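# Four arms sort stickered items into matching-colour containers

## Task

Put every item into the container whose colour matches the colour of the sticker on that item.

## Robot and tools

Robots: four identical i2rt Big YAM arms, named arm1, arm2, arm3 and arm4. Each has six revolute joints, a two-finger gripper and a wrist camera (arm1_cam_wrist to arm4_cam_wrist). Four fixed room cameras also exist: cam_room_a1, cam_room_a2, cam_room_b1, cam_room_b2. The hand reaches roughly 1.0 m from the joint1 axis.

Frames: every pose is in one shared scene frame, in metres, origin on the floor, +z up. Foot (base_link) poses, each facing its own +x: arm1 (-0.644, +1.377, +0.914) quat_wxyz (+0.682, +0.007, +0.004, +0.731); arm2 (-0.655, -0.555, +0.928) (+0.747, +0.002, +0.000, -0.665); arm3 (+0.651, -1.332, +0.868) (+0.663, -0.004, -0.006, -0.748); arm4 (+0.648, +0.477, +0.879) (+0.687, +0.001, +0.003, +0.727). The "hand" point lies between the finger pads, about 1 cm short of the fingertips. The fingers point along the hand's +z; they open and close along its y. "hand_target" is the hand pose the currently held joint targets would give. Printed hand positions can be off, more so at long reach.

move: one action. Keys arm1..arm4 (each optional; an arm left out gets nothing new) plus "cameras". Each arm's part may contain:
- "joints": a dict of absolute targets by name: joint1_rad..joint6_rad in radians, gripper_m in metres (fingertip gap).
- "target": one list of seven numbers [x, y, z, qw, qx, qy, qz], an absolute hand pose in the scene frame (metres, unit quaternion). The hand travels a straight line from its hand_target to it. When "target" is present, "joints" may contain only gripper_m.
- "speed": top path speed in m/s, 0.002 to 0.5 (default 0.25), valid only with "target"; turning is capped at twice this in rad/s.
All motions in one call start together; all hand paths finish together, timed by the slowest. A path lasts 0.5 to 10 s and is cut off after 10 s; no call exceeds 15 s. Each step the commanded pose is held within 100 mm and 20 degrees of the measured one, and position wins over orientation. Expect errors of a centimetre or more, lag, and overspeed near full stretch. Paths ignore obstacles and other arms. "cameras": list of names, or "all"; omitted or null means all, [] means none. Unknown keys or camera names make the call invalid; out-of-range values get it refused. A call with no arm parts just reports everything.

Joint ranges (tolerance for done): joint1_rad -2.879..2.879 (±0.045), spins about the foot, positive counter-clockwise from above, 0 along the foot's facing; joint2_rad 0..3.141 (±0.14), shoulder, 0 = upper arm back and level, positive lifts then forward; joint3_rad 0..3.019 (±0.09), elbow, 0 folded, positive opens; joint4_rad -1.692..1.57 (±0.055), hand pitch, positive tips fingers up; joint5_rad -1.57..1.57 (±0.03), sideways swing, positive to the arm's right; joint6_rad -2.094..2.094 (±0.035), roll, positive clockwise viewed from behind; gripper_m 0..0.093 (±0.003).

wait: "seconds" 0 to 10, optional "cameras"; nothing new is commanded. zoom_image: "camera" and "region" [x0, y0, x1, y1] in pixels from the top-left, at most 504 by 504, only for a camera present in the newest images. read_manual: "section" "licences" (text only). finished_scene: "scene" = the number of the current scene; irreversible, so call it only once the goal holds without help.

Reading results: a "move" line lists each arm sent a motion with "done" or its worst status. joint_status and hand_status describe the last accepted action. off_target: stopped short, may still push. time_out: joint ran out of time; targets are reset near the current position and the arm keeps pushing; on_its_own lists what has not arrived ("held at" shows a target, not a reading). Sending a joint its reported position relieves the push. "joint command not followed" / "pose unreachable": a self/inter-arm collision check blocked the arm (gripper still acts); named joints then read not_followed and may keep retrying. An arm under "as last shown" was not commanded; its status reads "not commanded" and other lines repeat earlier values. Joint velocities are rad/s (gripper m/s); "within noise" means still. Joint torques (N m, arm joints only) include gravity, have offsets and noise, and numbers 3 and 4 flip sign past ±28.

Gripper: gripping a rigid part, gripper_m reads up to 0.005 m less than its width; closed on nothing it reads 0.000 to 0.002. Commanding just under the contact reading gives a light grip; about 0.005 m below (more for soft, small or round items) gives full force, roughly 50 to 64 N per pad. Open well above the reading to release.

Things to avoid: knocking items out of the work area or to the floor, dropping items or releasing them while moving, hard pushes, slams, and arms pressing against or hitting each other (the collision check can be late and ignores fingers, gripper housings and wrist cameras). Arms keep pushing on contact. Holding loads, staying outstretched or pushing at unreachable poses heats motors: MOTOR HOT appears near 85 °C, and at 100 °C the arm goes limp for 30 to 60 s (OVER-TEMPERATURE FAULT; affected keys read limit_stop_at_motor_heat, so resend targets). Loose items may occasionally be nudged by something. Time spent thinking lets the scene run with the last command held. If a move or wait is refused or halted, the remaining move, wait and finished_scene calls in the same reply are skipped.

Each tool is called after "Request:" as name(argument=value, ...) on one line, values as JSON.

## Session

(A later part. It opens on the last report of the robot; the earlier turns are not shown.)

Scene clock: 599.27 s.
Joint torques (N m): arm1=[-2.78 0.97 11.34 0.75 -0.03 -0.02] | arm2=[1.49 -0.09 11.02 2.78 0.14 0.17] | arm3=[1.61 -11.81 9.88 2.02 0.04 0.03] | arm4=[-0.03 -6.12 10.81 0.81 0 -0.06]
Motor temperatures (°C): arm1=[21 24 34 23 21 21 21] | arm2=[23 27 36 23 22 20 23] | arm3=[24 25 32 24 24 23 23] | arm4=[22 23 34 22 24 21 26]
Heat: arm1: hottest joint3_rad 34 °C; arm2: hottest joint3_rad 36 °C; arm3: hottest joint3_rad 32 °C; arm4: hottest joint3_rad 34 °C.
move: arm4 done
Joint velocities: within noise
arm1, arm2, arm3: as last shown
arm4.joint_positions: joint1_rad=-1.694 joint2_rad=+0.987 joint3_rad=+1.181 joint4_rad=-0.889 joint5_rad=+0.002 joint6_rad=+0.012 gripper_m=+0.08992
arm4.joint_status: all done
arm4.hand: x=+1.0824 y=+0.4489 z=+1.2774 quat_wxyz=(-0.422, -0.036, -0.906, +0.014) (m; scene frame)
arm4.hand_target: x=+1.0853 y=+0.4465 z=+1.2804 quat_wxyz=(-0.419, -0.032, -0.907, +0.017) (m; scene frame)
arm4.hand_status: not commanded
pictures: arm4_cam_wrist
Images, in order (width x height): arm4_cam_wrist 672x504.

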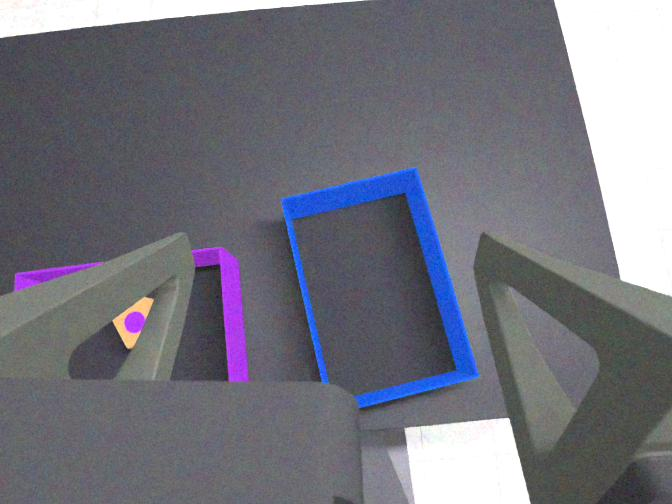

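Request:
move(arm4={"joints":{"joint1_rad":-1.7,"joint2_rad":0.6,"joint3_rad":1.2,"joint4_rad":-1.2,"joint5_rad":0,"joint6_rad":0}}, cameras=[])

Request:
move(arm4={"joints":{"joint1_rad":2.186}}, arm2={"joints":{"joint1_rad":2.12}}, cameras=[])

Request:
move(arm4={"target":[0.34,0.232,1.14,0.0853,0.9119,0.3185,-0.2443],"speed":0.25}, cameras=["arm4_cam_wrist"])

Scene clock: 616.17 s.
Joint torques (N m): arm1=[-2.67 0.62 11.48 0.84 -0.06 -0.03] | arm2=[1.38 -0.15 11.04 2.76 0.13 0.18] | arm3=[1.38 -11.75 9.88 2.04 0.04 0.02] | arm4=[0.32 0.97 9.73 0.75 0.01 -0.1]
Motor temperatures (°C): arm1=[21 24 34 23 21 21 21] | arm2=[23 27 36 23 22 20 23] | arm3=[24 25 32 24 24 23 23] | arm4=[22 23 34 22 24 21 26]
Heat: arm1: hottest joint3_rad 34 °C; arm2: hottest joint3_rad 36 °C; arm3: hottest joint3_rad 32 °C; arm4: hottest joint3_rad 34 °C.
move: arm4 done
Joint velocities: within noise
arm1, arm2, arm3: as last shown
arm4.joint_positions: joint1_rad=-1.694 joint2_rad=+0.597 joint3_rad=+1.182 joint4_rad=-1.188 joint5_rad=+0.002 joint6_rad=+0.012 gripper_m=+0.08992
arm4.joint_status: all done
arm4.hand: x=+0.9174 y=+0.4602 z=+1.3487 quat_wxyz=(-0.463, -0.035, -0.886, +0.015) (m; scene frame)
arm4.hand_target: x=+0.9153 y=+0.4592 z=+1.3553 quat_wxyz=(-0.464, -0.031, -0.885, +0.019) (m; scene frame)
arm4.hand_status: not commanded
pictures: none
No camera images: "cameras" was empty.

Scene clock: 619.10 s.
Joint torques (N m): arm1=[-2.37 0.5 11.44 0.87 -0.05 -0.06] | arm2=[0.5 -0.03 11.04 2.73 0.14 0.19] | arm3=[1.49 -11.75 9.88 2 0.03 0.03] | arm4=[1.49 0.67 9.66 0.83 0.15 -0.08]
Motor temperatures (°C): arm1=[21 24 34 23 21 21 21] | arm2=[23 27 36 23 22 20 23] | arm3=[24 25 32 24 24 23 23] | arm4=[22 23 34 22 24 21 26]
Heat: arm1: hottest joint3_rad 34 °C; arm2: hottest joint3_rad 36 °C; arm3: hottest joint3_rad 32 °C; arm4: hottest joint3_rad 34 °C.
move: arm2 done; arm4 done
Joint velocities: within noise
arm1, arm3: as last shown
arm2.joint_positions: joint1_rad=+2.123 joint2_rad=+0.599 joint3_rad=+1.197 joint4_rad=-1.209 joint5_rad=+0.003 joint6_rad=+0.002 gripper_m=+0.09192
arm2.joint_status: all done
arm2.hand: x=-0.4479 y=-0.3937 z=+1.4031 quat_wxyz=(-0.438, +0.289, -0.838, -0.152) (m; scene frame)
arm2.hand_target: x=-0.4460 y=-0.3938 z=+1.4062 quat_wxyz=(-0.442, +0.281, -0.838, -0.154) (m; scene frame)
arm2.hand_status: not commanded
arm4.joint_positions: joint1_rad=+2.182 joint2_rad=+0.597 joint3_rad=+1.182 joint4_rad=-1.188 joint5_rad=-0.001 joint6_rad=+0.012 gripper_m=+0.08997
arm4.joint_status: all done
arm4.hand: x=+0.4394 y=+0.3134 z=+1.3515 quat_wxyz=(+0.156, +0.837, +0.285, -0.441) (m; scene frame)
arm4.hand_target: x=+0.4417 y=+0.3140 z=+1.3580 quat_wxyz=(+0.154, +0.834, +0.291, -0.443) (m; scene frame)
arm4.hand_status: not commanded
pictures: none
No camera images: "cameras" was empty.

Scene clock: 620.77 s.
Joint torques (N m): arm1=[-2.67 0.03 11.23 1.02 -0.05 -0.01] | arm2=[0.5 -0.09 11.04 2.77 0.13 0.18] | arm3=[1.44 -11.75 9.89 2.07 0.03 0.02] | arm4=[1.55 -7.77 9.33 1.43 0.16 -0.03]
Motor temperatures (°C): arm1=[21 24 34 23 21 21 21] | arm2=[23 27 36 23 22 20 23] | arm3=[24 25 32 24 24 23 23] | arm4=[22 23 34 22 24 21 26]
Heat: arm1: hottest joint3_rad 34 °C; arm2: hottest joint3_rad 36 °C; arm3: hottest joint3_rad 32 °C; arm4: hottest joint3_rad 34 °C.
move: arm4 done
Joint velocities: within noise
arm1, arm2, arm3: as last shown
arm4.joint_positions: joint1_rad=+2.182 joint2_rad=+1.055 joint3_rad=+0.993 joint4_rad=-1.015 joint5_rad=-0.001 joint6_rad=+0.012 gripper_m=+0.08997
arm4.joint_status: not commanded
arm4.hand: x=+0.3411 y=+0.2360 z=+1.1347 quat_wxyz=(+0.083, +0.917, +0.312, -0.233) (m; scene frame)
arm4.hand_target: x=+0.3401 y=+0.2321 z=+1.1400 quat_wxyz=(+0.085, +0.912, +0.318, -0.244) (m; scene frame)
arm4.hand_status: done (0.007 m and 1.6 deg from the pose sent, 0.247 m and 25.8 deg at the start)
pictures: arm4_cam_wrist
Images, in order (width x height): arm4_cam_wrist 672x504.

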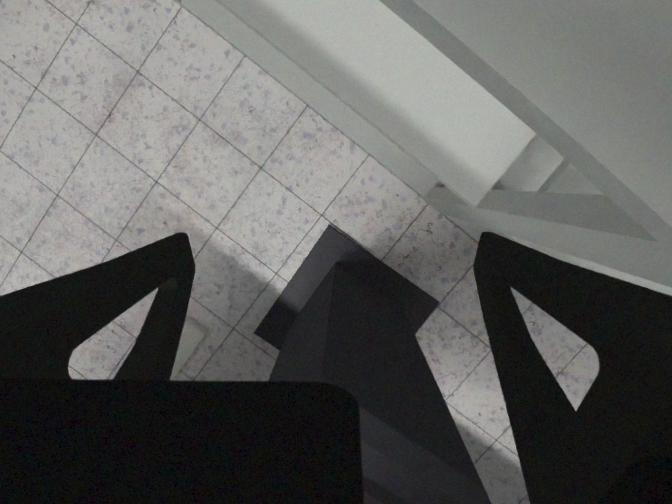

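Request:
move(arm4={"target":[0.06,0.010,1.125,0.0853,0.9119,0.3185,-0.2443],"speed":0.25}, cameras=["arm4_cam_wrist"])

Scene clock: 625.97 s.
Joint torques (N m): arm1=[-2.96 -0.15 11.37 0.92 -0.09 -0.03] | arm2=[0.5 -0.09 11.07 2.77 0.14 0.19] | arm3=[1.61 -11.58 9.91 2.04 0.03 0.03] | arm4=[1.73 -21.54 13.2 0.44 0.12 -0.1]
Motor temperatures (°C): arm1=[21 24 34 23 21 21 21] | arm2=[23 26 36 23 22 20 23] | arm3=[24 25 32 24 24 23 23] | arm4=[22 23 35 22 24 21 26]
Heat: arm1: hottest joint3_rad 34 °C; arm2: hottest joint3_rad 36 °C; arm3: hottest joint3_rad 32 °C; arm4: hottest joint3_rad 35 °C.
move: arm4 off_target
Joint velocities: within noise
arm1, arm2, arm3: as last shown
arm4.joint_positions: joint1_rad=+2.182 joint2_rad=+1.997 joint3_rad=+2.000 joint4_rad=-1.075 joint5_rad=-0.001 joint6_rad=+0.012 gripper_m=+0.08997
arm4.joint_status: not commanded
arm4.hand: x=+0.0675 y=+0.0205 z=+1.1161 quat_wxyz=(+0.084, +0.917, +0.312, -0.236) (m; scene frame)
arm4.hand_target: x=+0.0606 y=+0.0105 z=+1.1250 quat_wxyz=(+0.086, +0.912, +0.318, -0.245) (m; scene frame)
arm4.hand_status: off_target (0.016 m and 1.4 deg from the pose sent, 0.361 m and 1.6 deg at the start)
pictures: arm4_cam_wrist
Images, in order (width x height): arm4_cam_wrist 672x504.

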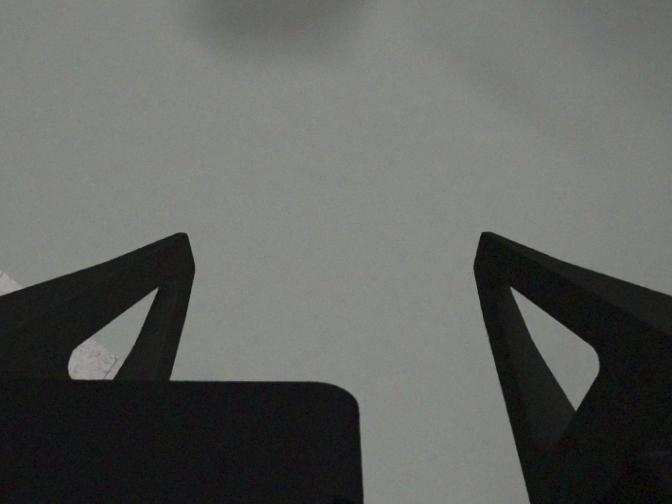

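Request:
move(arm4={"target":[-0.015,-0.057,1.115,0.0853,0.9119,0.3185,-0.2443],"speed":0.2}, cameras=["arm4_cam_wrist"])

Scene clock: 629.83 s.
Joint torques (N m): arm1=[-2.43 0.5 11.44 0.94 -0.05 -0.03] | arm2=[0.5 -0.15 11.04 2.77 0.13 0.18] | arm3=[1.55 -11.75 9.87 2.04 0.02 0.02] | arm4=[1.44 -26.93 12.29 0.42 0.25 -0.03]
Motor temperatures (°C): arm1=[21 24 34 23 21 21 21] | arm2=[23 26 36 23 22 20 23] | arm3=[24 25 32 24 24 23 23] | arm4=[22 23 36 22 24 21 26]
Heat: arm1: hottest joint3_rad 34 °C; arm2: hottest joint3_rad 36 °C; arm3: hottest joint3_rad 32 °C; arm4: hottest joint3_rad 36 °C.
move: arm4 done
Joint velocities: within noise
arm1.joint_positions: joint1_rad=-2.248 joint2_rad=+0.707 joint3_rad=+0.899 joint4_rad=-1.212 joint5_rad=-0.008 joint6_rad=+0.003 gripper_m=+0.09196
arm1.joint_status: not commanded
arm1.hand: x=-0.4075 y=+1.2163 z=+1.2013 quat_wxyz=(-0.253, -0.288, -0.920, +0.078) (m; scene frame)
arm1.hand_target: x=-0.4099 y=+1.2151 z=+1.2000 quat_wxyz=(-0.247, -0.290, -0.921, +0.078) (m; scene frame)
arm1.hand_status: not commanded
arm2: as last shown
arm3.joint_positions: joint1_rad=+1.685 joint2_rad=+1.212 joint3_rad=+1.297 joint4_rad=-0.866 joint5_rad=+0.000 joint6_rad=-0.008 gripper_m=+0.09398
arm3.joint_status: not commanded
arm3.hand: x=+1.1583 y=-1.3304 z=+1.2360 quat_wxyz=(-0.385, +0.003, -0.923, +0.009) (m; scene frame)
arm3.hand_target: x=+1.1585 y=-1.3276 z=+1.2468 quat_wxyz=(-0.400, +0.002, -0.917, +0.007) (m; scene frame)
arm3.hand_status: not commanded
arm4.joint_positions: joint1_rad=+2.185 joint2_rad=+2.504 joint3_rad=+2.880 joint4_rad=-1.409 joint5_rad=+0.000 joint6_rad=+0.012 gripper_m=+0.08997
arm4.joint_status: not commanded
arm4.hand: x=-0.0156 y=-0.0481 z=+1.1147 quat_wxyz=(+0.090, +0.912, +0.311, -0.253) (m; scene frame)
arm4.hand_target: x=-0.0141 y=-0.0561 z=+1.1143 quat_wxyz=(+0.090, +0.908, +0.317, -0.259) (m; scene frame)
arm4.hand_status: done (0.009 m and 1.4 deg from the pose sent, 0.113 m and 1.4 deg at the start; a joint's target at an end of its range on 19 of 45 steps)
pictures: arm4_cam_wrist
Images, in order (width x height): arm4_cam_wrist 672x504.

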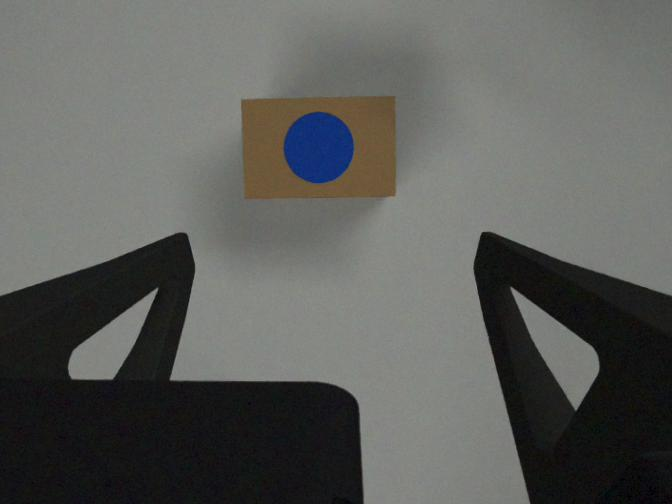

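Request:
move(arm4={"target":[-0.038,-0.083,1.04,0.0853,0.9119,0.3185,-0.2443],"speed":0.12}, cameras=["arm4_cam_wrist"])

Scene clock: 637.83 s.
Joint torques (N m): arm1=[-2.73 0.91 11.29 0.92 -0.03 -0.06] | arm2=[0.56 -0.26 11.04 2.77 0.14 0.18] | arm3=[1.55 -11.75 9.89 2.02 0.04 0.01] | arm4=[1.73 -28.57 12.46 1.37 0.19 0.04]
Motor temperatures (°C): arm1=[21 24 34 23 21 21 21] | arm2=[23 26 36 23 22 20 23] | arm3=[24 25 32 24 24 23 23] | arm4=[22 24 38 22 24 21 26]
Heat: arm1: hottest joint3_rad 34 °C; arm2: hottest joint3_rad 36 °C; arm3: hottest joint3_rad 32 °C; arm4: hottest joint3_rad 38 °C.
move: arm4 off_target
Joint velocities: within noise
arm1, arm2, arm3: as last shown
arm4.joint_positions: joint1_rad=+2.192 joint2_rad=+2.616 joint3_rad=+2.882 joint4_rad=-1.309 joint5_rad=+0.004 joint6_rad=+0.012 gripper_m=+0.08997
arm4.joint_status: not commanded
arm4.hand: x=-0.0342 y=-0.0706 z=+1.0333 quat_wxyz=(+0.087, +0.912, +0.315, -0.248) (m; scene frame)
arm4.hand_target: x=-0.0364 y=-0.0818 z=+1.0397 quat_wxyz=(+0.094, +0.905, +0.316, -0.267) (m; scene frame)
arm4.hand_status: off_target (0.015 m and 0.7 deg from the pose sent, 0.086 m and 1.4 deg at the start; a joint's target at an end of its range on 27 of 42 steps)
pictures: arm4_cam_wrist
Images, in order (width x height): arm4_cam_wrist 672x504.

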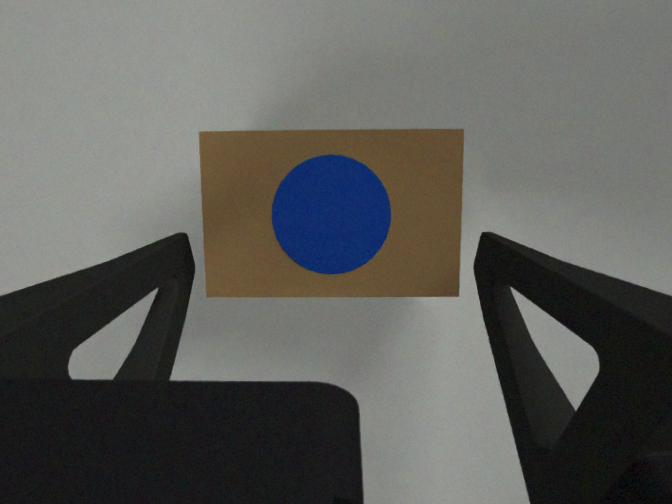

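Request:
move(arm4={"target":[-0.046,-0.089,1.032,0.0853,0.9119,0.3185,-0.2443],"speed":0.08}, cameras=["arm4_cam_wrist"])

Scene clock: 643.67 s.
Joint torques (N m): arm1=[-2.78 1.08 11.45 1.06 -0.04 0.01] | arm2=[0.56 -0.09 11.06 2.76 0.13 0.19] | arm3=[1.55 -11.81 9.85 2.04 0.04 0.03] | arm4=[1.38 -27.63 12.41 1.46 0.18 0.02]
Motor temperatures (°C): arm1=[21 24 34 23 21 21 21] | arm2=[23 26 36 23 22 20 23] | arm3=[24 25 32 24 24 23 23] | arm4=[22 25 38 22 24 21 26]
Heat: arm1: hottest joint3_rad 34 °C; arm2: hottest joint3_rad 36 °C; arm3: hottest joint3_rad 32 °C; arm4: hottest joint3_rad 38 °C.
move: arm4 off_target
Joint velocities: within noise
arm1, arm2, arm3: as last shown
arm4.joint_positions: joint1_rad=+2.192 joint2_rad=+2.616 joint3_rad=+2.882 joint4_rad=-1.264 joint5_rad=+0.004 joint6_rad=+0.012 gripper_m=+0.08997
arm4.joint_status: not commanded
arm4.hand: x=-0.0416 y=-0.0765 z=+1.0391 quat_wxyz=(+0.095, +0.906, +0.313, -0.269) (m; scene frame)
arm4.hand_target: x=-0.0442 y=-0.0876 z=+1.0316 quat_wxyz=(+0.098, +0.901, +0.315, -0.280) (m; scene frame)
arm4.hand_status: off_target (0.015 m and 3.1 deg from the pose sent, 0.022 m and 0.7 deg at the start; a joint's target at an end of its range on 27 of 29 steps)
pictures: arm4_cam_wrist
Images, in order (width x height): arm4_cam_wrist 672x504.

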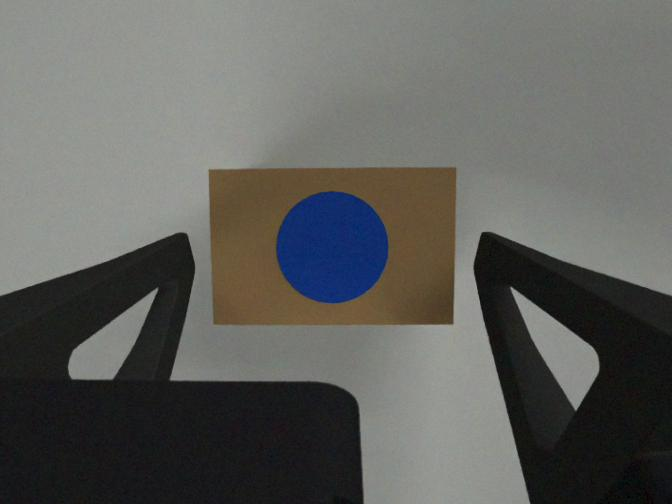

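Request:
move(arm4={"target":[-0.044,-0.085,1.035,0.1128,0.8872,0.3098,-0.3229],"speed":0.1}, cameras=["arm4_cam_wrist"])

Scene clock: 651.10 s.
Joint torques (N m): arm1=[-2.43 0.56 11.4 0.9 -0.05 -0.03] | arm2=[0.5 -0.09 11.06 2.77 0.13 0.18] | arm3=[1.55 -11.81 9.87 2.03 0.03 0.02] | arm4=[1.32 -30.8 9.02 1.65 0.17 0.03]
Motor temperatures (°C): arm1=[21 24 34 23 21 21 21] | arm2=[23 26 36 23 22 20 23] | arm3=[24 25 32 24 24 23 23] | arm4=[22 27 38 22 24 21 26]
Heat: arm1: hottest joint3_rad 34 °C; arm2: hottest joint3_rad 36 °C; arm3: hottest joint3_rad 32 °C; arm4: hottest joint3_rad 38 °C.
move: arm4 done
Joint velocities: within noise
arm1, arm2, arm3: as last shown
arm4.joint_positions: joint1_rad=+2.197 joint2_rad=+2.445 joint3_rad=+2.479 joint4_rad=-0.935 joint5_rad=+0.005 joint6_rad=+0.010 gripper_m=+0.08997
arm4.joint_status: not commanded
arm4.hand: x=-0.0429 y=-0.0829 z=+1.0257 quat_wxyz=(+0.110, +0.891, +0.311, -0.312) (m; scene frame)
arm4.hand_target: x=-0.0440 y=-0.0849 z=+1.0351 quat_wxyz=(+0.113, +0.887, +0.310, -0.323) (m; scene frame)
arm4.hand_status: done (0.010 m and 1.3 deg from the pose sent, 0.010 m and 6.9 deg at the start)
pictures: arm4_cam_wrist
Images, in order (width x height): arm4_cam_wrist 672x504.

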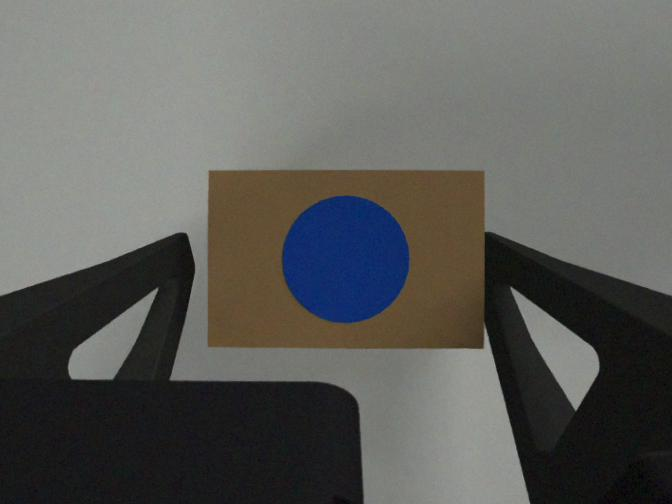

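Request:
move(arm4={"joints":{"gripper_m":0.058}}, cameras=["arm4_cam_wrist"])

Scene clock: 654.27 s.
Joint torques (N m): arm1=[-2.32 0.79 11.33 1.06 -0.02 -0.04] | arm2=[0.62 -0.03 11.04 2.76 0.13 0.18] | arm3=[1.67 -11.75 9.87 2.06 0.04 0.03] | arm4=[0.85 -30.97 9.05 1.68 0.17 0.07]
Motor temperatures (°C): arm1=[21 24 34 23 21 21 21] | arm2=[23 26 36 23 22 20 23] | arm3=[24 25 32 24 24 23 23] | arm4=[22 27 38 22 24 21 26]
Heat: arm1: hottest joint3_rad 34 °C; arm2: hottest joint3_rad 36 °C; arm3: hottest joint3_rad 32 °C; arm4: hottest joint3_rad 38 °C.
move: arm4 off_target
Joint velocities: within noise
arm1, arm2, arm3: as last shown
arm4.joint_positions: joint1_rad=+2.197 joint2_rad=+2.445 joint3_rad=+2.479 joint4_rad=-0.935 joint5_rad=+0.006 joint6_rad=+0.010 gripper_m=+0.06949
arm4.joint_status: gripper_m off_target (ended at +0.06951, target +0.05800)
arm4.hand: x=-0.0431 y=-0.0829 z=+1.0258 quat_wxyz=(+0.110, +0.891, +0.310, -0.313) (m; scene frame)
arm4.hand_target: x=-0.0440 y=-0.0849 z=+1.0351 quat_wxyz=(+0.113, +0.887, +0.310, -0.323) (m; scene frame)
arm4.hand_status: not commanded
pictures: arm4_cam_wrist
Images, in order (width x height): arm4_cam_wrist 672x504.

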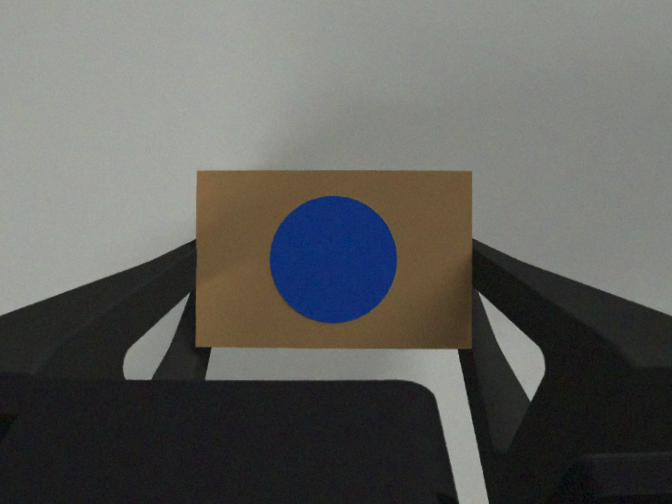

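Request:
move(arm4={"target":[0.03,-0.025,1.12,0.1128,0.8872,0.3098,-0.3229],"speed":0.15}, cameras=["arm4_cam_wrist"])

Request:
move(arm4={"target":[0.36,0.237,1.16,0.1128,0.8872,0.3098,-0.3229],"speed":0.25}, cameras=["arm4_cam_wrist"])

Request:
move(arm4={"joints":{"joint2_rad":0.6,"joint3_rad":1.2,"joint4_rad":-1.2,"joint5_rad":0,"joint6_rad":0}}, cameras=[])

Request:
move(arm4={"joints":{"joint1_rad":-1.80}}, cameras=["arm4_cam_wrist"])

Scene clock: 661.90 s.
Joint torques (N m): arm1=[-2.2 0.85 11.43 0.99 -0.04 -0.03] | arm2=[0.62 -0.21 11.02 2.76 0.13 0.18] | arm3=[1.49 -11.69 9.89 2.03 0.03 0.03] | arm4=[0.5 -25.47 9.37 1.62 0.15 0.06]
Motor temperatures (°C): arm1=[21 24 34 23 21 21 21] | arm2=[23 26 36 23 22 20 23] | arm3=[24 25 33 24 24 23 23] | arm4=[22 28 38 22 24 21 26]
Heat: arm1: hottest joint3_rad 34 °C; arm2: hottest joint3_rad 36 °C; arm3: hottest joint3_rad 33 °C; arm4: hottest joint3_rad 38 °C.
move: arm4 done
Joint velocities: within noise
arm1, arm3: as last shown
arm2.joint_positions: joint1_rad=+2.123 joint2_rad=+0.599 joint3_rad=+1.197 joint4_rad=-1.209 joint5_rad=+0.003 joint6_rad=+0.002 gripper_m=+0.09192
arm2.joint_status: not commanded
arm2.hand: x=-0.4479 y=-0.3937 z=+1.4031 quat_wxyz=(-0.438, +0.289, -0.838, -0.152) (m; scene frame)
arm2.hand_target: x=-0.4460 y=-0.3938 z=+1.4062 quat_wxyz=(-0.442, +0.281, -0.838, -0.154) (m; scene frame)
arm2.hand_status: not commanded
arm4.joint_positions: joint1_rad=+2.197 joint2_rad=+2.061 joint3_rad=+2.038 joint4_rad=-0.875 joint5_rad=+0.006 joint6_rad=+0.010 gripper_m=+0.06949
arm4.joint_status: not commanded
arm4.hand: x=+0.0312 y=-0.0225 z=+1.1156 quat_wxyz=(+0.110, +0.890, +0.310, -0.314) (m; scene frame)
arm4.hand_target: x=+0.0300 y=-0.0249 z=+1.1200 quat_wxyz=(+0.113, +0.887, +0.310, -0.323) (m; scene frame)
arm4.hand_status: done (0.005 m and 1.1 deg from the pose sent, 0.133 m and 1.3 deg at the start)
pictures: arm4_cam_wrist
Images, in order (width x height): arm4_cam_wrist 672x504.

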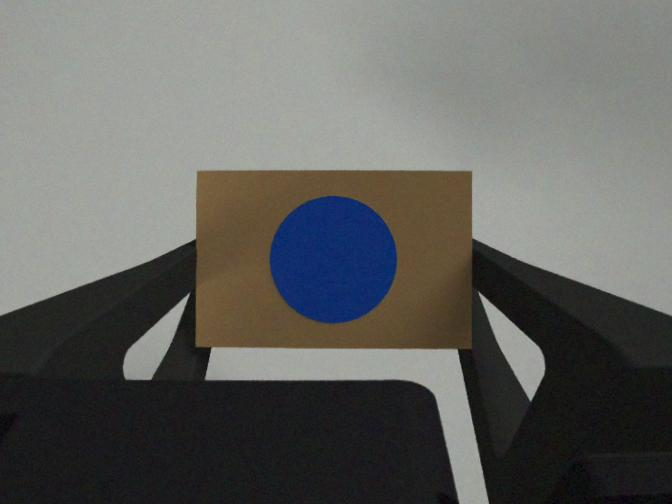

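Scene clock: 664.17 s.
Joint torques (N m): arm1=[-2.49 0.56 11.28 0.79 -0.06 -0.01] | arm2=[0.56 -0.15 11.03 2.74 0.14 0.18] | arm3=[1.55 -11.87 9.91 2.04 0.03 0.03] | arm4=[1.08 -4.25 9.43 0.84 0.24 0.17]
Motor temperatures (°C): arm1=[21 24 34 23 21 21 21] | arm2=[23 26 36 23 22 20 23] | arm3=[24 25 33 24 24 23 23] | arm4=[22 28 38 22 24 21 26]
Heat: arm1: hottest joint3_rad 34 °C; arm2: hottest joint3_rad 36 °C; arm3: hottest joint3_rad 33 °C; arm4: hottest joint3_rad 38 °C.
move: arm4 done
Joint velocities: within noise
arm1, arm2, arm3: as last shown
arm4.joint_positions: joint1_rad=+2.211 joint2_rad=+0.887 joint3_rad=+0.894 joint4_rad=-0.868 joint5_rad=+0.018 joint6_rad=+0.013 gripper_m=+0.06949
arm4.joint_status: not commanded
arm4.hand: x=+0.3575 y=+0.2388 z=+1.1645 quat_wxyz=(+0.114, +0.883, +0.311, -0.332) (m; scene frame)
arm4.hand_target: x=+0.3600 y=+0.2371 z=+1.1601 quat_wxyz=(+0.113, +0.887, +0.310, -0.323) (m; scene frame)
arm4.hand_status: done (0.005 m and 1.1 deg from the pose sent, 0.421 m and 1.1 deg at the start)
pictures: arm4_cam_wrist
Images, in order (width x height): arm4_cam_wrist 672x504.

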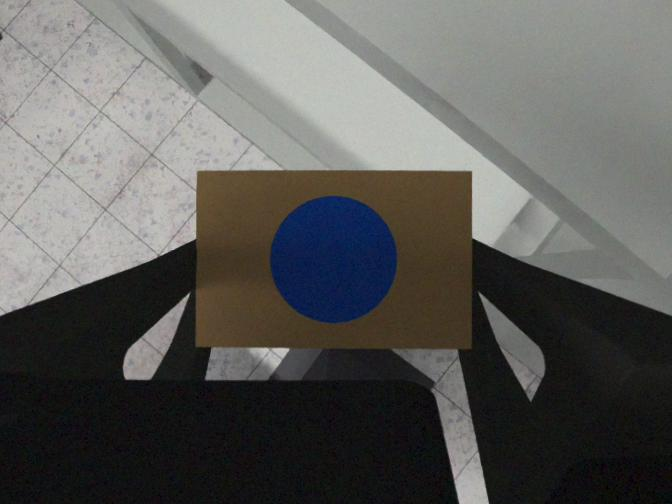

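Scene clock: 665.50 s.
Joint torques (N m): arm1=[-2.2 0.73 11.29 0.75 -0.08 -0.06] | arm2=[0.5 -0.09 11.03 2.77 0.13 0.18] | arm3=[1.49 -11.69 9.87 2.07 0.04 0.02] | arm4=[1.32 0.73 8.5 0.76 -0.03 -0.07]
Motor temperatures (°C): arm1=[21 24 34 23 21 21 21] | arm2=[23 26 36 23 22 20 23] | arm3=[24 25 33 24 24 23 23] | arm4=[22 28 38 22 24 21 26]
Heat: arm1: hottest joint3_rad 34 °C; arm2: hottest joint3_rad 36 °C; arm3: hottest joint3_rad 33 °C; arm4: hottest joint3_rad 38 °C.
move: arm4 done
Joint velocities: within noise
arm1, arm2, arm3: as last shown
arm4.joint_positions: joint1_rad=+2.212 joint2_rad=+0.602 joint3_rad=+1.198 joint4_rad=-1.190 joint5_rad=+0.004 joint6_rad=+0.010 gripper_m=+0.06949
arm4.joint_status: all done
arm4.hand: x=+0.4441 y=+0.3078 z=+1.3585 quat_wxyz=(+0.162, +0.830, +0.296, -0.443) (m; scene frame)
arm4.hand_target: x=+0.4476 y=+0.3068 z=+1.3578 quat_wxyz=(+0.162, +0.829, +0.306, -0.440) (m; scene frame)
arm4.hand_status: not commanded
pictures: none
No camera images: "cameras" was empty.

Scene clock: 668.50 s.
Joint torques (N m): arm1=[-2.02 0.73 11.32 0.69 -0.06 -0.07] | arm2=[0.56 -0.15 11.02 2.78 0.13 0.18] | arm3=[1.55 -11.75 9.88 2.04 0.03 0.02] | arm4=[0.38 0.67 8.54 0.9 0.04 -0.05]
Motor temperatures (°C): arm1=[21 24 34 23 21 21 21] | arm2=[23 26 36 23 22 20 23] | arm3=[24 25 33 24 24 23 23] | arm4=[22 28 38 22 24 21 26]
Heat: arm1: hottest joint3_rad 34 °C; arm2: hottest joint3_rad 36 °C; arm3: hottest joint3_rad 33 °C; arm4: hottest joint3_rad 38 °C.
move: arm4 done
Joint velocities: within noise
arm1.joint_positions: joint1_rad=-2.248 joint2_rad=+0.707 joint3_rad=+0.899 joint4_rad=-1.212 joint5_rad=-0.008 joint6_rad=+0.003 gripper_m=+0.09196
arm1.joint_status: not commanded
arm1.hand: x=-0.4075 y=+1.2163 z=+1.2013 quat_wxyz=(-0.253, -0.288, -0.920, +0.078) (m; scene frame)
arm1.hand_target: x=-0.4099 y=+1.2151 z=+1.2000 quat_wxyz=(-0.247, -0.290, -0.921, +0.078) (m; scene frame)
arm1.hand_status: not commanded
arm2: as last shown
arm3.joint_positions: joint1_rad=+1.685 joint2_rad=+1.212 joint3_rad=+1.297 joint4_rad=-0.866 joint5_rad=+0.000 joint6_rad=-0.008 gripper_m=+0.09398
arm3.joint_status: not commanded
arm3.hand: x=+1.1583 y=-1.3304 z=+1.2360 quat_wxyz=(-0.385, +0.003, -0.923, +0.009) (m; scene frame)
arm3.hand_target: x=+1.1585 y=-1.3276 z=+1.2468 quat_wxyz=(-0.400, +0.002, -0.917, +0.007) (m; scene frame)
arm3.hand_status: not commanded
arm4.joint_positions: joint1_rad=-1.796 joint2_rad=+0.602 joint3_rad=+1.198 joint4_rad=-1.190 joint5_rad=+0.001 joint6_rad=+0.010 gripper_m=+0.06949
arm4.joint_status: all done
arm4.hand: x=+0.9141 y=+0.4334 z=+1.3559 quat_wxyz=(-0.466, -0.078, -0.881, +0.039) (m; scene frame)
arm4.hand_target: x=+0.9119 y=+0.4328 z=+1.3551 quat_wxyz=(-0.463, -0.075, -0.882, +0.042) (m; scene frame)
arm4.hand_status: not commanded
pictures: arm4_cam_wrist
Images, in order (width x height): arm4_cam_wrist 672x504.

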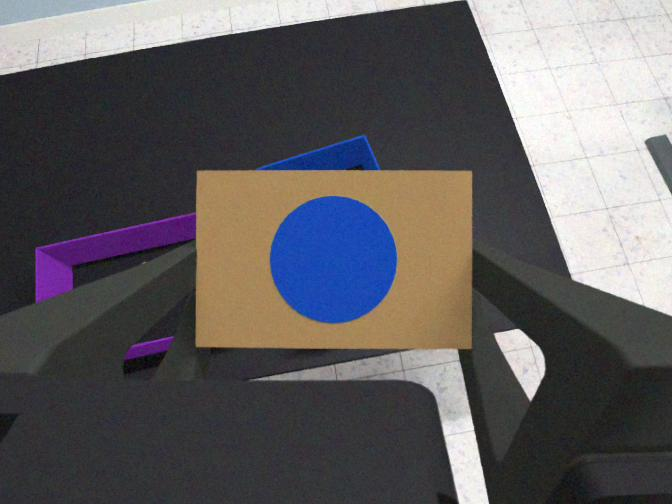

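Request:
move(arm4={"target":[1.145,0.38,0.90,-0.3241,-0.0906,-0.9411,0.0312],"speed":0.2}, cameras=["arm4_cam_wrist","cam_room_a2"])

Request:
zoom_image(camera="cam_room_a2", region=[220, 220, 400, 390])

Scene clock: 678.20 s.
Joint torques (N m): arm1=[-2.73 1.03 11.54 0.66 -0.03 -0.05] | arm2=[0.44 -0.15 11.03 2.77 0.13 0.18] | arm3=[1.55 -11.81 9.88 2.07 0.04 0.03] | arm4=[0.44 -12.4 8.9 1.5 0.05 -0.05]
Motor temperatures (°C): arm1=[21 24 34 23 21 21 21] | arm2=[23 26 36 23 22 20 23] | arm3=[24 25 33 24 24 23 23] | arm4=[22 27 37 22 24 21 27]
Heat: arm1: hottest joint3_rad 34 °C; arm2: hottest joint3_rad 36 °C; arm3: hottest joint3_rad 33 °C; arm4: hottest joint3_rad 37 °C.
move: arm4 off_target
Joint velocities: within noise
arm1, arm2, arm3: as last shown
arm4.joint_positions: joint1_rad=-1.812 joint2_rad=+1.603 joint3_rad=+0.708 joint4_rad=-0.061 joint5_rad=-0.003 joint6_rad=+0.010 gripper_m=+0.06949
arm4.joint_status: not commanded
arm4.hand: x=+1.1223 y=+0.3887 z=+0.8849 quat_wxyz=(-0.299, -0.092, -0.949, +0.027) (m; scene frame)
arm4.hand_target: x=+1.1438 y=+0.3802 z=+0.9008 quat_wxyz=(-0.324, -0.091, -0.941, +0.031) (m; scene frame)
arm4.hand_status: off_target (0.029 m and 3.0 deg from the pose sent, 0.514 m and 17.8 deg at the start)
pictures: arm4_cam_wrist, cam_room_a2
Images, in order (width x height): arm4_cam_wrist 672x504, cam_room_a2 672x504.

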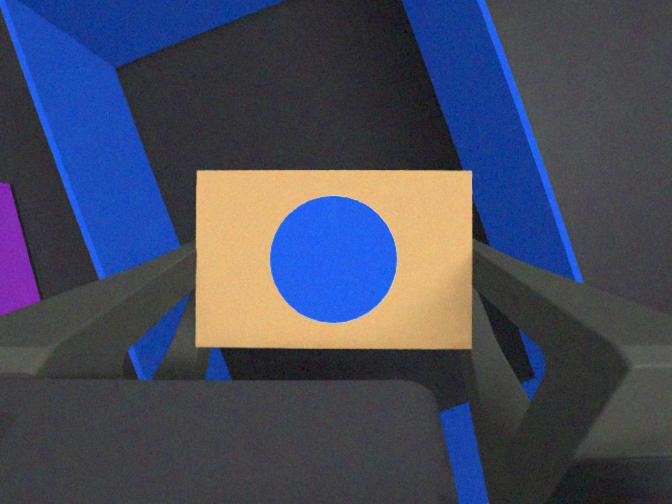

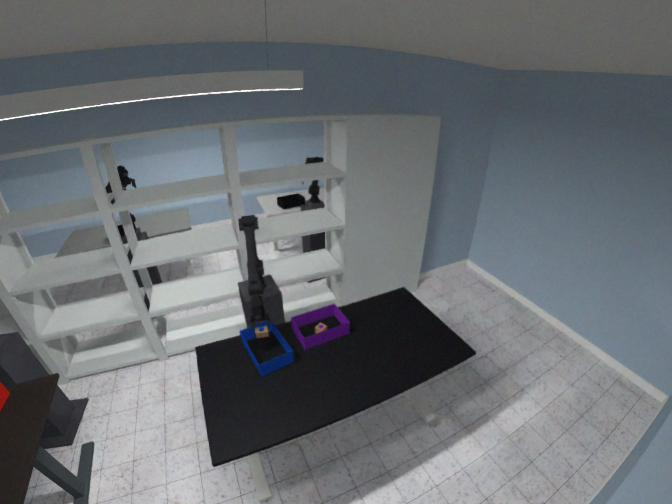

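Scaled by 2.800.

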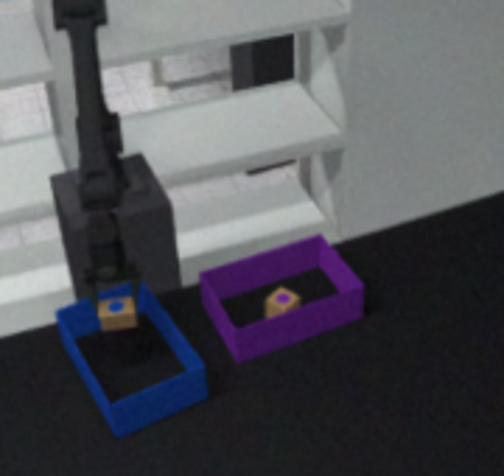

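Request:
move(arm4={"target":[1.16,0.376,0.82,-0.3241,-0.0906,-0.9411,0.0312],"speed":0.15}, cameras=["arm4_cam_wrist"])

Request:
move(arm4={"target":[1.16,0.376,0.785,-0.3241,-0.0906,-0.9411,0.0312],"speed":0.07}, cameras=["arm4_cam_wrist"])

Scene clock: 683.33 s.
Joint torques (N m): arm1=[-2.67 0.91 11.29 0.95 -0.03 -0.03] | arm2=[0.5 -0.15 11.06 2.74 0.13 0.18] | arm3=[1.44 -11.75 9.87 2.07 0.03 0.02] | arm4=[-0.21 -14.04 6.8 1.59 0.03 -0.06]
Motor temperatures (°C): arm1=[21 24 34 23 21 21 21] | arm2=[23 26 36 23 22 20 23] | arm3=[24 25 33 24 24 23 23] | arm4=[22 26 38 22 24 21 27]
Heat: arm1: hottest joint3_rad 34 °C; arm2: hottest joint3_rad 36 °C; arm3: hottest joint3_rad 33 °C; arm4: hottest joint3_rad 38 °C.
move: arm4 off_target
Joint velocities: within noise
arm1, arm2, arm3: as last shown
arm4.joint_positions: joint1_rad=-1.814 joint2_rad=+1.841 joint3_rad=+0.731 joint4_rad=+0.168 joint5_rad=-0.003 joint6_rad=+0.010 gripper_m=+0.06949
arm4.joint_status: not commanded
arm4.hand: x=+1.1418 y=+0.3839 z=+0.8134 quat_wxyz=(-0.306, -0.092, -0.947, +0.028) (m; scene frame)
arm4.hand_target: x=+1.1593 y=+0.3761 z=+0.8205 quat_wxyz=(-0.324, -0.091, -0.941, +0.031) (m; scene frame)
arm4.hand_status: off_target (0.021 m and 2.2 deg from the pose sent, 0.076 m and 3.0 deg at the start)
pictures: arm4_cam_wrist
Images, in order (width x height): arm4_cam_wrist 672x504.

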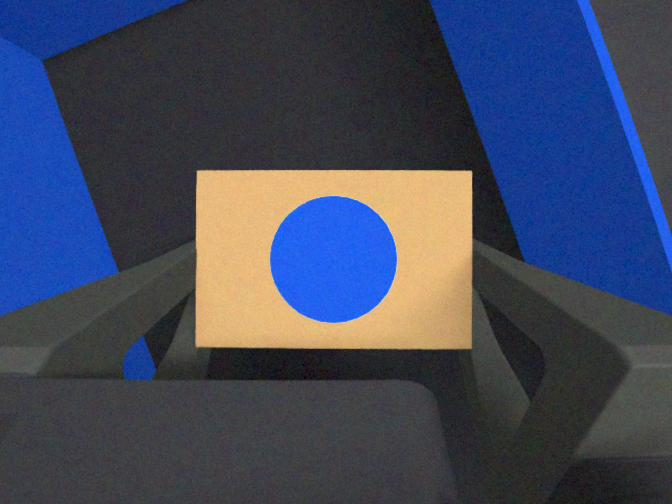

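Scene clock: 684.53 s.
Joint torques (N m): arm1=[-2.61 0.62 11.44 0.92 -0.06 -0.05] | arm2=[0.56 -0.03 11.03 2.76 0.13 0.18] | arm3=[1.61 -11.75 9.85 2.04 0.03 0.02] | arm4=[0.09 -13.98 5.97 1.58 -0.01 -0.05]
Motor temperatures (°C): arm1=[21 24 34 23 21 21 21] | arm2=[23 26 36 23 22 20 23] | arm3=[24 25 33 24 24 23 23] | arm4=[22 26 37 22 24 21 27]
Heat: arm1: hottest joint3_rad 34 °C; arm2: hottest joint3_rad 36 °C; arm3: hottest joint3_rad 33 °C; arm4: hottest joint3_rad 37 °C.
move: arm4 off_target
Joint velocities: within noise
arm1, arm2, arm3: as last shown
arm4.joint_positions: joint1_rad=-1.814 joint2_rad=+1.938 joint3_rad=+0.739 joint4_rad=+0.266 joint5_rad=-0.003 joint6_rad=+0.010 gripper_m=+0.06949
arm4.joint_status: not commanded
arm4.hand: x=+1.1452 y=+0.3832 z=+0.7833 quat_wxyz=(-0.311, -0.092, -0.946, +0.028) (m; scene frame)
arm4.hand_target: x=+1.1595 y=+0.3761 z=+0.7854 quat_wxyz=(-0.324, -0.091, -0.941, +0.031) (m; scene frame)
arm4.hand_status: off_target (0.017 m and 1.7 deg from the pose sent, 0.035 m and 2.2 deg at the start)
pictures: arm4_cam_wrist
Images, in order (width x height): arm4_cam_wrist 672x504.

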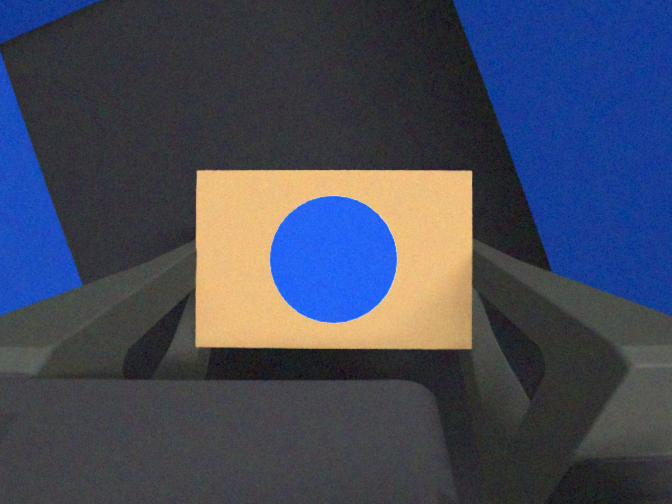

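Request:
move(arm4={"target":[1.16,0.376,0.765,-0.3241,-0.0906,-0.9411,0.0312],"speed":0.05}, cameras=[])

Request:
move(arm4={"target":[1.16,0.376,0.748,-0.3241,-0.0906,-0.9411,0.0312],"speed":0.05}, cameras=["arm4_cam_wrist"])

Scene clock: 689.40 s.
Joint torques (N m): arm1=[-2.78 0.73 11.29 0.8 -0.08 -0.06] | arm2=[0.62 -0.15 11.03 2.76 0.14 0.18] | arm3=[1.55 -11.81 9.88 2.06 0.03 0.03] | arm4=[0.09 -13.92 5.68 1.55 -0.01 -0.05]
Motor temperatures (°C): arm1=[21 24 34 23 21 21 21] | arm2=[23 26 36 23 22 20 23] | arm3=[24 25 33 24 24 23 23] | arm4=[22 26 37 22 24 21 27]
Heat: arm1: hottest joint3_rad 34 °C; arm2: hottest joint3_rad 36 °C; arm3: hottest joint3_rad 33 °C; arm4: hottest joint3_rad 37 °C.
move: arm4 off_target
Joint velocities: within noise
arm1, arm2, arm3: as last shown
arm4.joint_positions: joint1_rad=-1.814 joint2_rad=+1.995 joint3_rad=+0.745 joint4_rad=+0.319 joint5_rad=-0.003 joint6_rad=+0.010 gripper_m=+0.06949
arm4.joint_status: not commanded
arm4.hand: x=+1.1455 y=+0.3830 z=+0.7648 quat_wxyz=(-0.311, -0.092, -0.945, +0.028) (m; scene frame)
arm4.hand_target: x=+1.1595 y=+0.3761 z=+0.7655 quat_wxyz=(-0.324, -0.091, -0.941, +0.031) (m; scene frame)
arm4.hand_status: off_target (0.016 m and 1.6 deg from the pose sent, 0.025 m and 1.7 deg at the start)
pictures: none
No camera images: "cameras" was empty.

Scene clock: 690.37 s.
Joint torques (N m): arm1=[-2.49 1.03 11.45 0.75 -0.05 -0.05] | arm2=[0.5 -0.03 11.04 2.76 0.13 0.17] | arm3=[1.49 -11.75 9.87 2.07 0.04 0.02] | arm4=[0.15 -14.1 5 1.63 -0.01 -0.04]
Motor temperatures (°C): arm1=[21 24 34 23 21 21 21] | arm2=[23 26 36 23 22 20 23] | arm3=[24 25 33 24 24 23 23] | arm4=[22 26 37 22 24 21 27]
Heat: arm1: hottest joint3_rad 34 °C; arm2: hottest joint3_rad 36 °C; arm3: hottest joint3_rad 33 °C; arm4: hottest joint3_rad 37 °C.
move: arm4 off_target
Joint velocities: within noise
arm1, arm3: as last shown
arm2.joint_positions: joint1_rad=+2.123 joint2_rad=+0.599 joint3_rad=+1.197 joint4_rad=-1.209 joint5_rad=+0.003 joint6_rad=+0.002 gripper_m=+0.09192
arm2.joint_status: not commanded
arm2.hand: x=-0.4479 y=-0.3937 z=+1.4031 quat_wxyz=(-0.438, +0.289, -0.838, -0.152) (m; scene frame)
arm2.hand_target: x=-0.4460 y=-0.3938 z=+1.4062 quat_wxyz=(-0.442, +0.281, -0.838, -0.154) (m; scene frame)
arm2.hand_status: not commanded
arm4.joint_positions: joint1_rad=-1.814 joint2_rad=+2.045 joint3_rad=+0.758 joint4_rad=+0.363 joint5_rad=-0.003 joint6_rad=+0.010 gripper_m=+0.06949
arm4.joint_status: not commanded
arm4.hand: x=+1.1486 y=+0.3824 z=+0.7504 quat_wxyz=(-0.314, -0.092, -0.944, +0.029) (m; scene frame)
arm4.hand_target: x=+1.1596 y=+0.3761 z=+0.7483 quat_wxyz=(-0.324, -0.091, -0.941, +0.031) (m; scene frame)
arm4.hand_status: off_target (0.013 m and 1.2 deg from the pose sent, 0.023 m and 1.6 deg at the start)
pictures: arm4_cam_wrist
Images, in order (width x height): arm4_cam_wrist 672x504.

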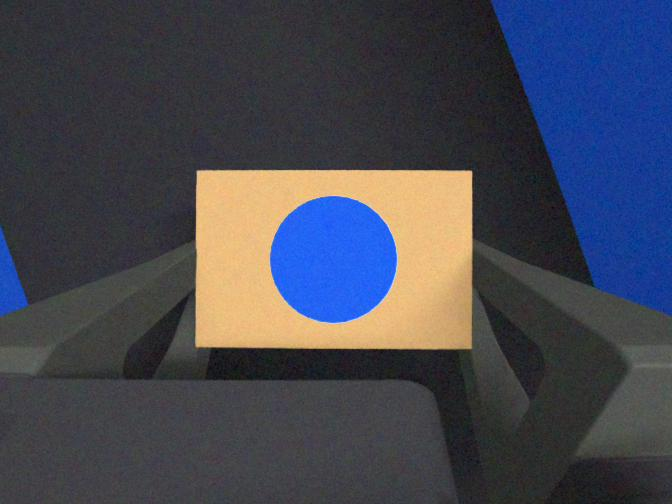

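Request:
move(arm4={"target":[1.157,0.377,0.735,-0.3241,-0.0906,-0.9411,0.0312],"speed":0.05}, cameras=["arm4_cam_wrist"])

Scene clock: 694.80 s.
Joint torques (N m): arm1=[-2.55 1.14 11.41 0.76 -0.06 -0.03] | arm2=[0.56 -0.21 11.02 2.76 0.14 0.19] | arm3=[1.38 -11.69 9.85 2.03 0.03 0.02] | arm4=[0.21 -12.57 4.36 1.32 0.05 -0.02]
Motor temperatures (°C): arm1=[21 24 34 23 21 21 21] | arm2=[23 26 36 23 22 20 23] | arm3=[24 25 33 24 24 23 23] | arm4=[22 26 36 22 24 21 27]
Heat: arm1: hottest joint3_rad 34 °C; arm2: hottest joint3_rad 36 °C; arm3: hottest joint3_rad 33 °C; arm4: hottest joint3_rad 36 °C.
move: arm4 off_target
Joint velocities: within noise
arm1, arm2, arm3: as last shown
arm4.joint_positions: joint1_rad=-1.814 joint2_rad=+2.064 joint3_rad=+0.763 joint4_rad=+0.408 joint5_rad=-0.003 joint6_rad=+0.010 gripper_m=+0.06949
arm4.joint_status: not commanded
arm4.hand: x=+1.1550 y=+0.3812 z=+0.7490 quat_wxyz=(-0.329, -0.091, -0.939, +0.030) (m; scene frame)
arm4.hand_target: x=+1.1563 y=+0.3772 z=+0.7354 quat_wxyz=(-0.324, -0.091, -0.941, +0.031) (m; scene frame)
arm4.hand_status: off_target (0.015 m and 0.6 deg from the pose sent, 0.018 m and 1.2 deg at the start)
pictures: arm4_cam_wrist
Images, in order (width x height): arm4_cam_wrist 672x504.

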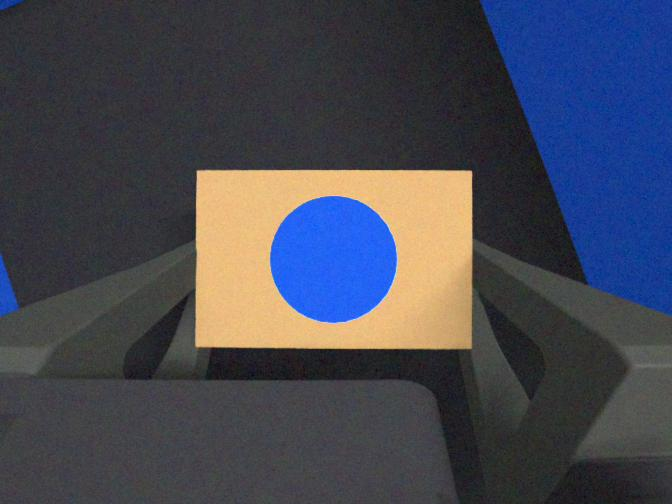

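Contact. Release.

Request:
move(arm4={"target":[1.157,0.377,0.746,-0.3241,-0.0906,-0.9411,0.0312],"speed":0.05}, cameras=[])

Request:
move(arm4={"joints":{"gripper_m":0.092}}, cameras=[])

Request:
move(arm4={"target":[1.14,0.379,0.90,-0.3241,-0.0906,-0.9411,0.0312],"speed":0.15}, cameras=["arm4_cam_wrist"])

Request:
move(arm4={"joints":{"joint1_rad":-1.627,"joint2_rad":0.6,"joint3_rad":1.2,"joint4_rad":-1.2}}, cameras=["arm4_cam_wrist","cam_room_a2"])

Scene clock: 700.97 s.
Joint torques (N m): arm1=[-2.49 0.21 11.52 0.92 -0.09 -0.03] | arm2=[0.67 -0.15 11.04 2.76 0.13 0.17] | arm3=[1.44 -11.75 9.89 2.04 0.04 0.02] | arm4=[0.21 -15.62 4.19 0.46 0.02 -0.04]
Motor temperatures (°C): arm1=[21 24 34 23 21 21 21] | arm2=[23 25 36 23 22 20 23] | arm3=[24 25 33 24 24 23 23] | arm4=[22 25 35 22 24 21 27]
Heat: arm1: hottest joint3_rad 34 °C; arm2: hottest joint3_rad 36 °C; arm3: hottest joint3_rad 33 °C; arm4: hottest joint3_rad 35 °C.
move: arm4 done
Joint velocities: within noise
arm1, arm2, arm3: as last shown
arm4.joint_positions: joint1_rad=-1.814 joint2_rad=+2.064 joint3_rad=+0.763 joint4_rad=+0.408 joint5_rad=-0.003 joint6_rad=+0.010 gripper_m=+0.06949
arm4.joint_status: not commanded
arm4.hand: x=+1.1550 y=+0.3812 z=+0.7490 quat_wxyz=(-0.329, -0.091, -0.939, +0.030) (m; scene frame)
arm4.hand_target: x=+1.1569 y=+0.3771 z=+0.7461 quat_wxyz=(-0.324, -0.091, -0.941, +0.031) (m; scene frame)
arm4.hand_status: done (0.006 m and 0.6 deg from the pose sent, 0.005 m and 0.6 deg at the start)
pictures: none
No camera images: "cameras" was empty.

Scene clock: 701.47 s.
Joint torques (N m): arm1=[-2.2 0.85 11.4 0.84 -0.05 -0.05] | arm2=[0.62 -0.15 11.04 2.76 0.13 0.19] | arm3=[1.61 -11.75 9.85 2.06 0.02 0.04] | arm4=[0.21 -16.03 4.15 0.65 0.01 -0.06]
Motor temperatures (°C): arm1=[21 24 34 23 21 21 21] | arm2=[23 25 36 23 22 20 23] | arm3=[24 25 33 24 24 23 23] | arm4=[22 25 35 22 24 21 27]
Heat: arm1: hottest joint3_rad 34 °C; arm2: hottest joint3_rad 36 °C; arm3: hottest joint3_rad 33 °C; arm4: hottest joint3_rad 35 °C.
move: arm4 done
Joint velocities: within noise
arm1.joint_positions: joint1_rad=-2.248 joint2_rad=+0.707 joint3_rad=+0.899 joint4_rad=-1.212 joint5_rad=-0.008 joint6_rad=+0.003 gripper_m=+0.09196
arm1.joint_status: not commanded
arm1.hand: x=-0.4075 y=+1.2163 z=+1.2013 quat_wxyz=(-0.253, -0.288, -0.920, +0.078) (m; scene frame)
arm1.hand_target: x=-0.4099 y=+1.2151 z=+1.2000 quat_wxyz=(-0.247, -0.290, -0.921, +0.078) (m; scene frame)
arm1.hand_status: not commanded
arm2: as last shown
arm3.joint_positions: joint1_rad=+1.685 joint2_rad=+1.212 joint3_rad=+1.297 joint4_rad=-0.866 joint5_rad=+0.000 joint6_rad=-0.008 gripper_m=+0.09398
arm3.joint_status: not commanded
arm3.hand: x=+1.1583 y=-1.3304 z=+1.2360 quat_wxyz=(-0.385, +0.003, -0.923, +0.009) (m; scene frame)
arm3.hand_target: x=+1.1585 y=-1.3276 z=+1.2468 quat_wxyz=(-0.400, +0.002, -0.917, +0.007) (m; scene frame)
arm3.hand_status: not commanded
arm4.joint_positions: joint1_rad=-1.814 joint2_rad=+2.064 joint3_rad=+0.763 joint4_rad=+0.404 joint5_rad=-0.003 joint6_rad=+0.010 gripper_m=+0.09191
arm4.joint_status: all done
arm4.hand: x=+1.1542 y=+0.3813 z=+0.7484 quat_wxyz=(-0.327, -0.091, -0.940, +0.030) (m; scene frame)
arm4.hand_target: x=+1.1569 y=+0.3771 z=+0.7461 quat_wxyz=(-0.324, -0.091, -0.941, +0.031) (m; scene frame)
arm4.hand_status: not commanded
pictures: none
No camera images: "cameras" was empty.

Scene clock: 703.10 s.
Joint torques (N m): arm1=[-2.26 0.67 11.37 0.85 -0.08 -0.01] | arm2=[0.5 -0.15 11.03 2.8 0.13 0.18] | arm3=[1.44 -11.69 9.87 1.99 0.03 0.01] | arm4=[0.21 -13.27 6.71 0.64 -0.04 -0.06]
Motor temperatures (°C): arm1=[21 24 34 23 21 21 21] | arm2=[23 25 36 23 22 20 23] | arm3=[24 25 33 24 24 23 23] | arm4=[22 25 35 22 24 21 27]
Heat: arm1: hottest joint3_rad 34 °C; arm2: hottest joint3_rad 36 °C; arm3: hottest joint3_rad 33 °C; arm4: hottest joint3_rad 35 °C.
move: arm4 done
Joint velocities: within noise
arm1, arm2, arm3: as last shown
arm4.joint_positions: joint1_rad=-1.817 joint2_rad=+1.602 joint3_rad=+0.733 joint4_rad=-0.026 joint5_rad=-0.004 joint6_rad=+0.008 gripper_m=+0.09191
arm4.joint_status: not commanded
arm4.hand: x=+1.1409 y=+0.3830 z=+0.9003 quat_wxyz=(-0.328, -0.092, -0.940, +0.030) (m; scene frame)
arm4.hand_target: x=+1.1399 y=+0.3790 z=+0.9000 quat_wxyz=(-0.324, -0.091, -0.941, +0.031) (m; scene frame)
arm4.hand_status: done (0.004 m and 0.5 deg from the pose sent, 0.152 m and 0.4 deg at the start)
pictures: arm4_cam_wrist
Images, in order (width x height): arm4_cam_wrist 672x504.

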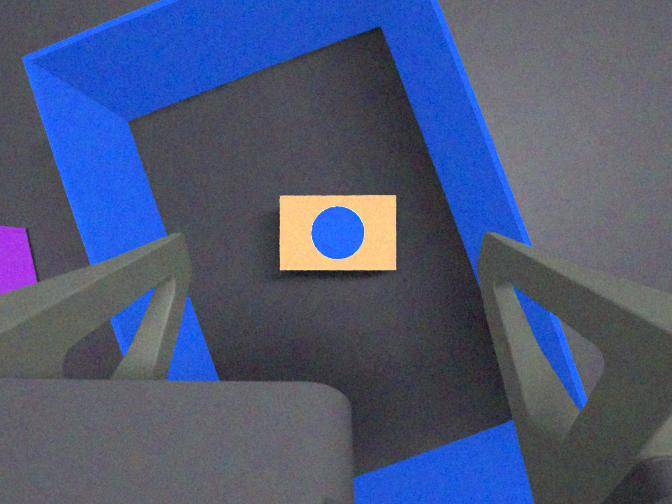

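Scene clock: 704.73 s.
Joint torques (N m): arm1=[-2.14 0.5 11.33 0.85 -0.04 -0.04] | arm2=[0.56 -0.26 11.06 2.76 0.13 0.18] | arm3=[1.55 -11.63 9.89 2 0.04 0.03] | arm4=[0.32 0.97 7.94 0.81 0.04 -0.04]
Motor temperatures (°C): arm1=[21 24 34 23 21 21 21] | arm2=[23 25 36 23 22 20 23] | arm3=[24 25 33 24 24 23 23] | arm4=[22 25 35 22 24 21 27]
Heat: arm1: hottest joint3_rad 34 °C; arm2: hottest joint3_rad 36 °C; arm3: hottest joint3_rad 33 °C; arm4: hottest joint3_rad 35 °C.
move: arm4 done
Joint velocities: within noise
arm1, arm2, arm3: as last shown
arm4.joint_positions: joint1_rad=-1.620 joint2_rad=+0.595 joint3_rad=+1.203 joint4_rad=-1.188 joint5_rad=-0.007 joint6_rad=+0.008 gripper_m=+0.09191
arm4.joint_status: all done
arm4.hand: x=+0.9158 y=+0.4818 z=+1.3604 quat_wxyz=(-0.473, +0.002, -0.881, -0.005) (m; scene frame)
arm4.hand_target: x=+0.9160 y=+0.4799 z=+1.3551 quat_wxyz=(-0.464, +0.004, -0.886, -0.001) (m; scene frame)
arm4.hand_status: not commanded
pictures: arm4_cam_wrist, cam_room_a2
Images, in order (width x height): arm4_cam_wrist 672x504, cam_room_a2 672x504.

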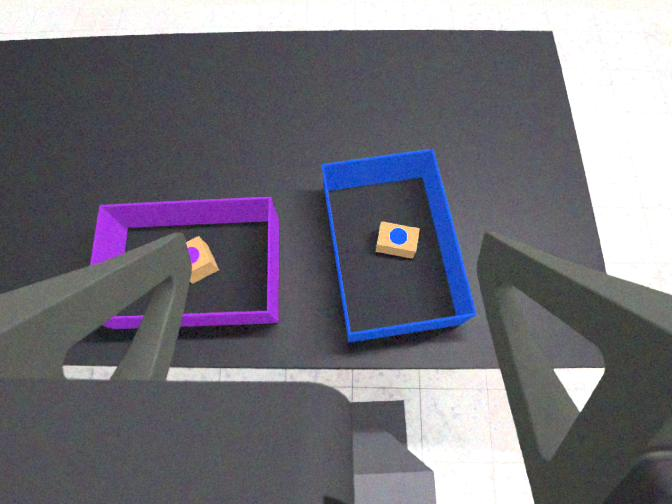

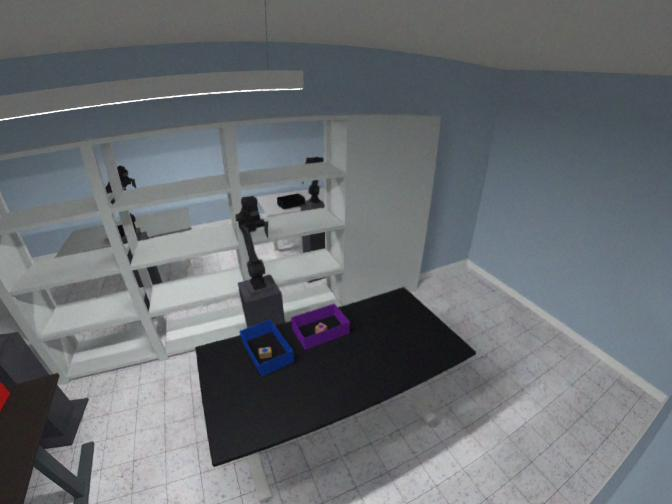

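Request:
finished_scene(scene=1)

The scene is finished: the task was done.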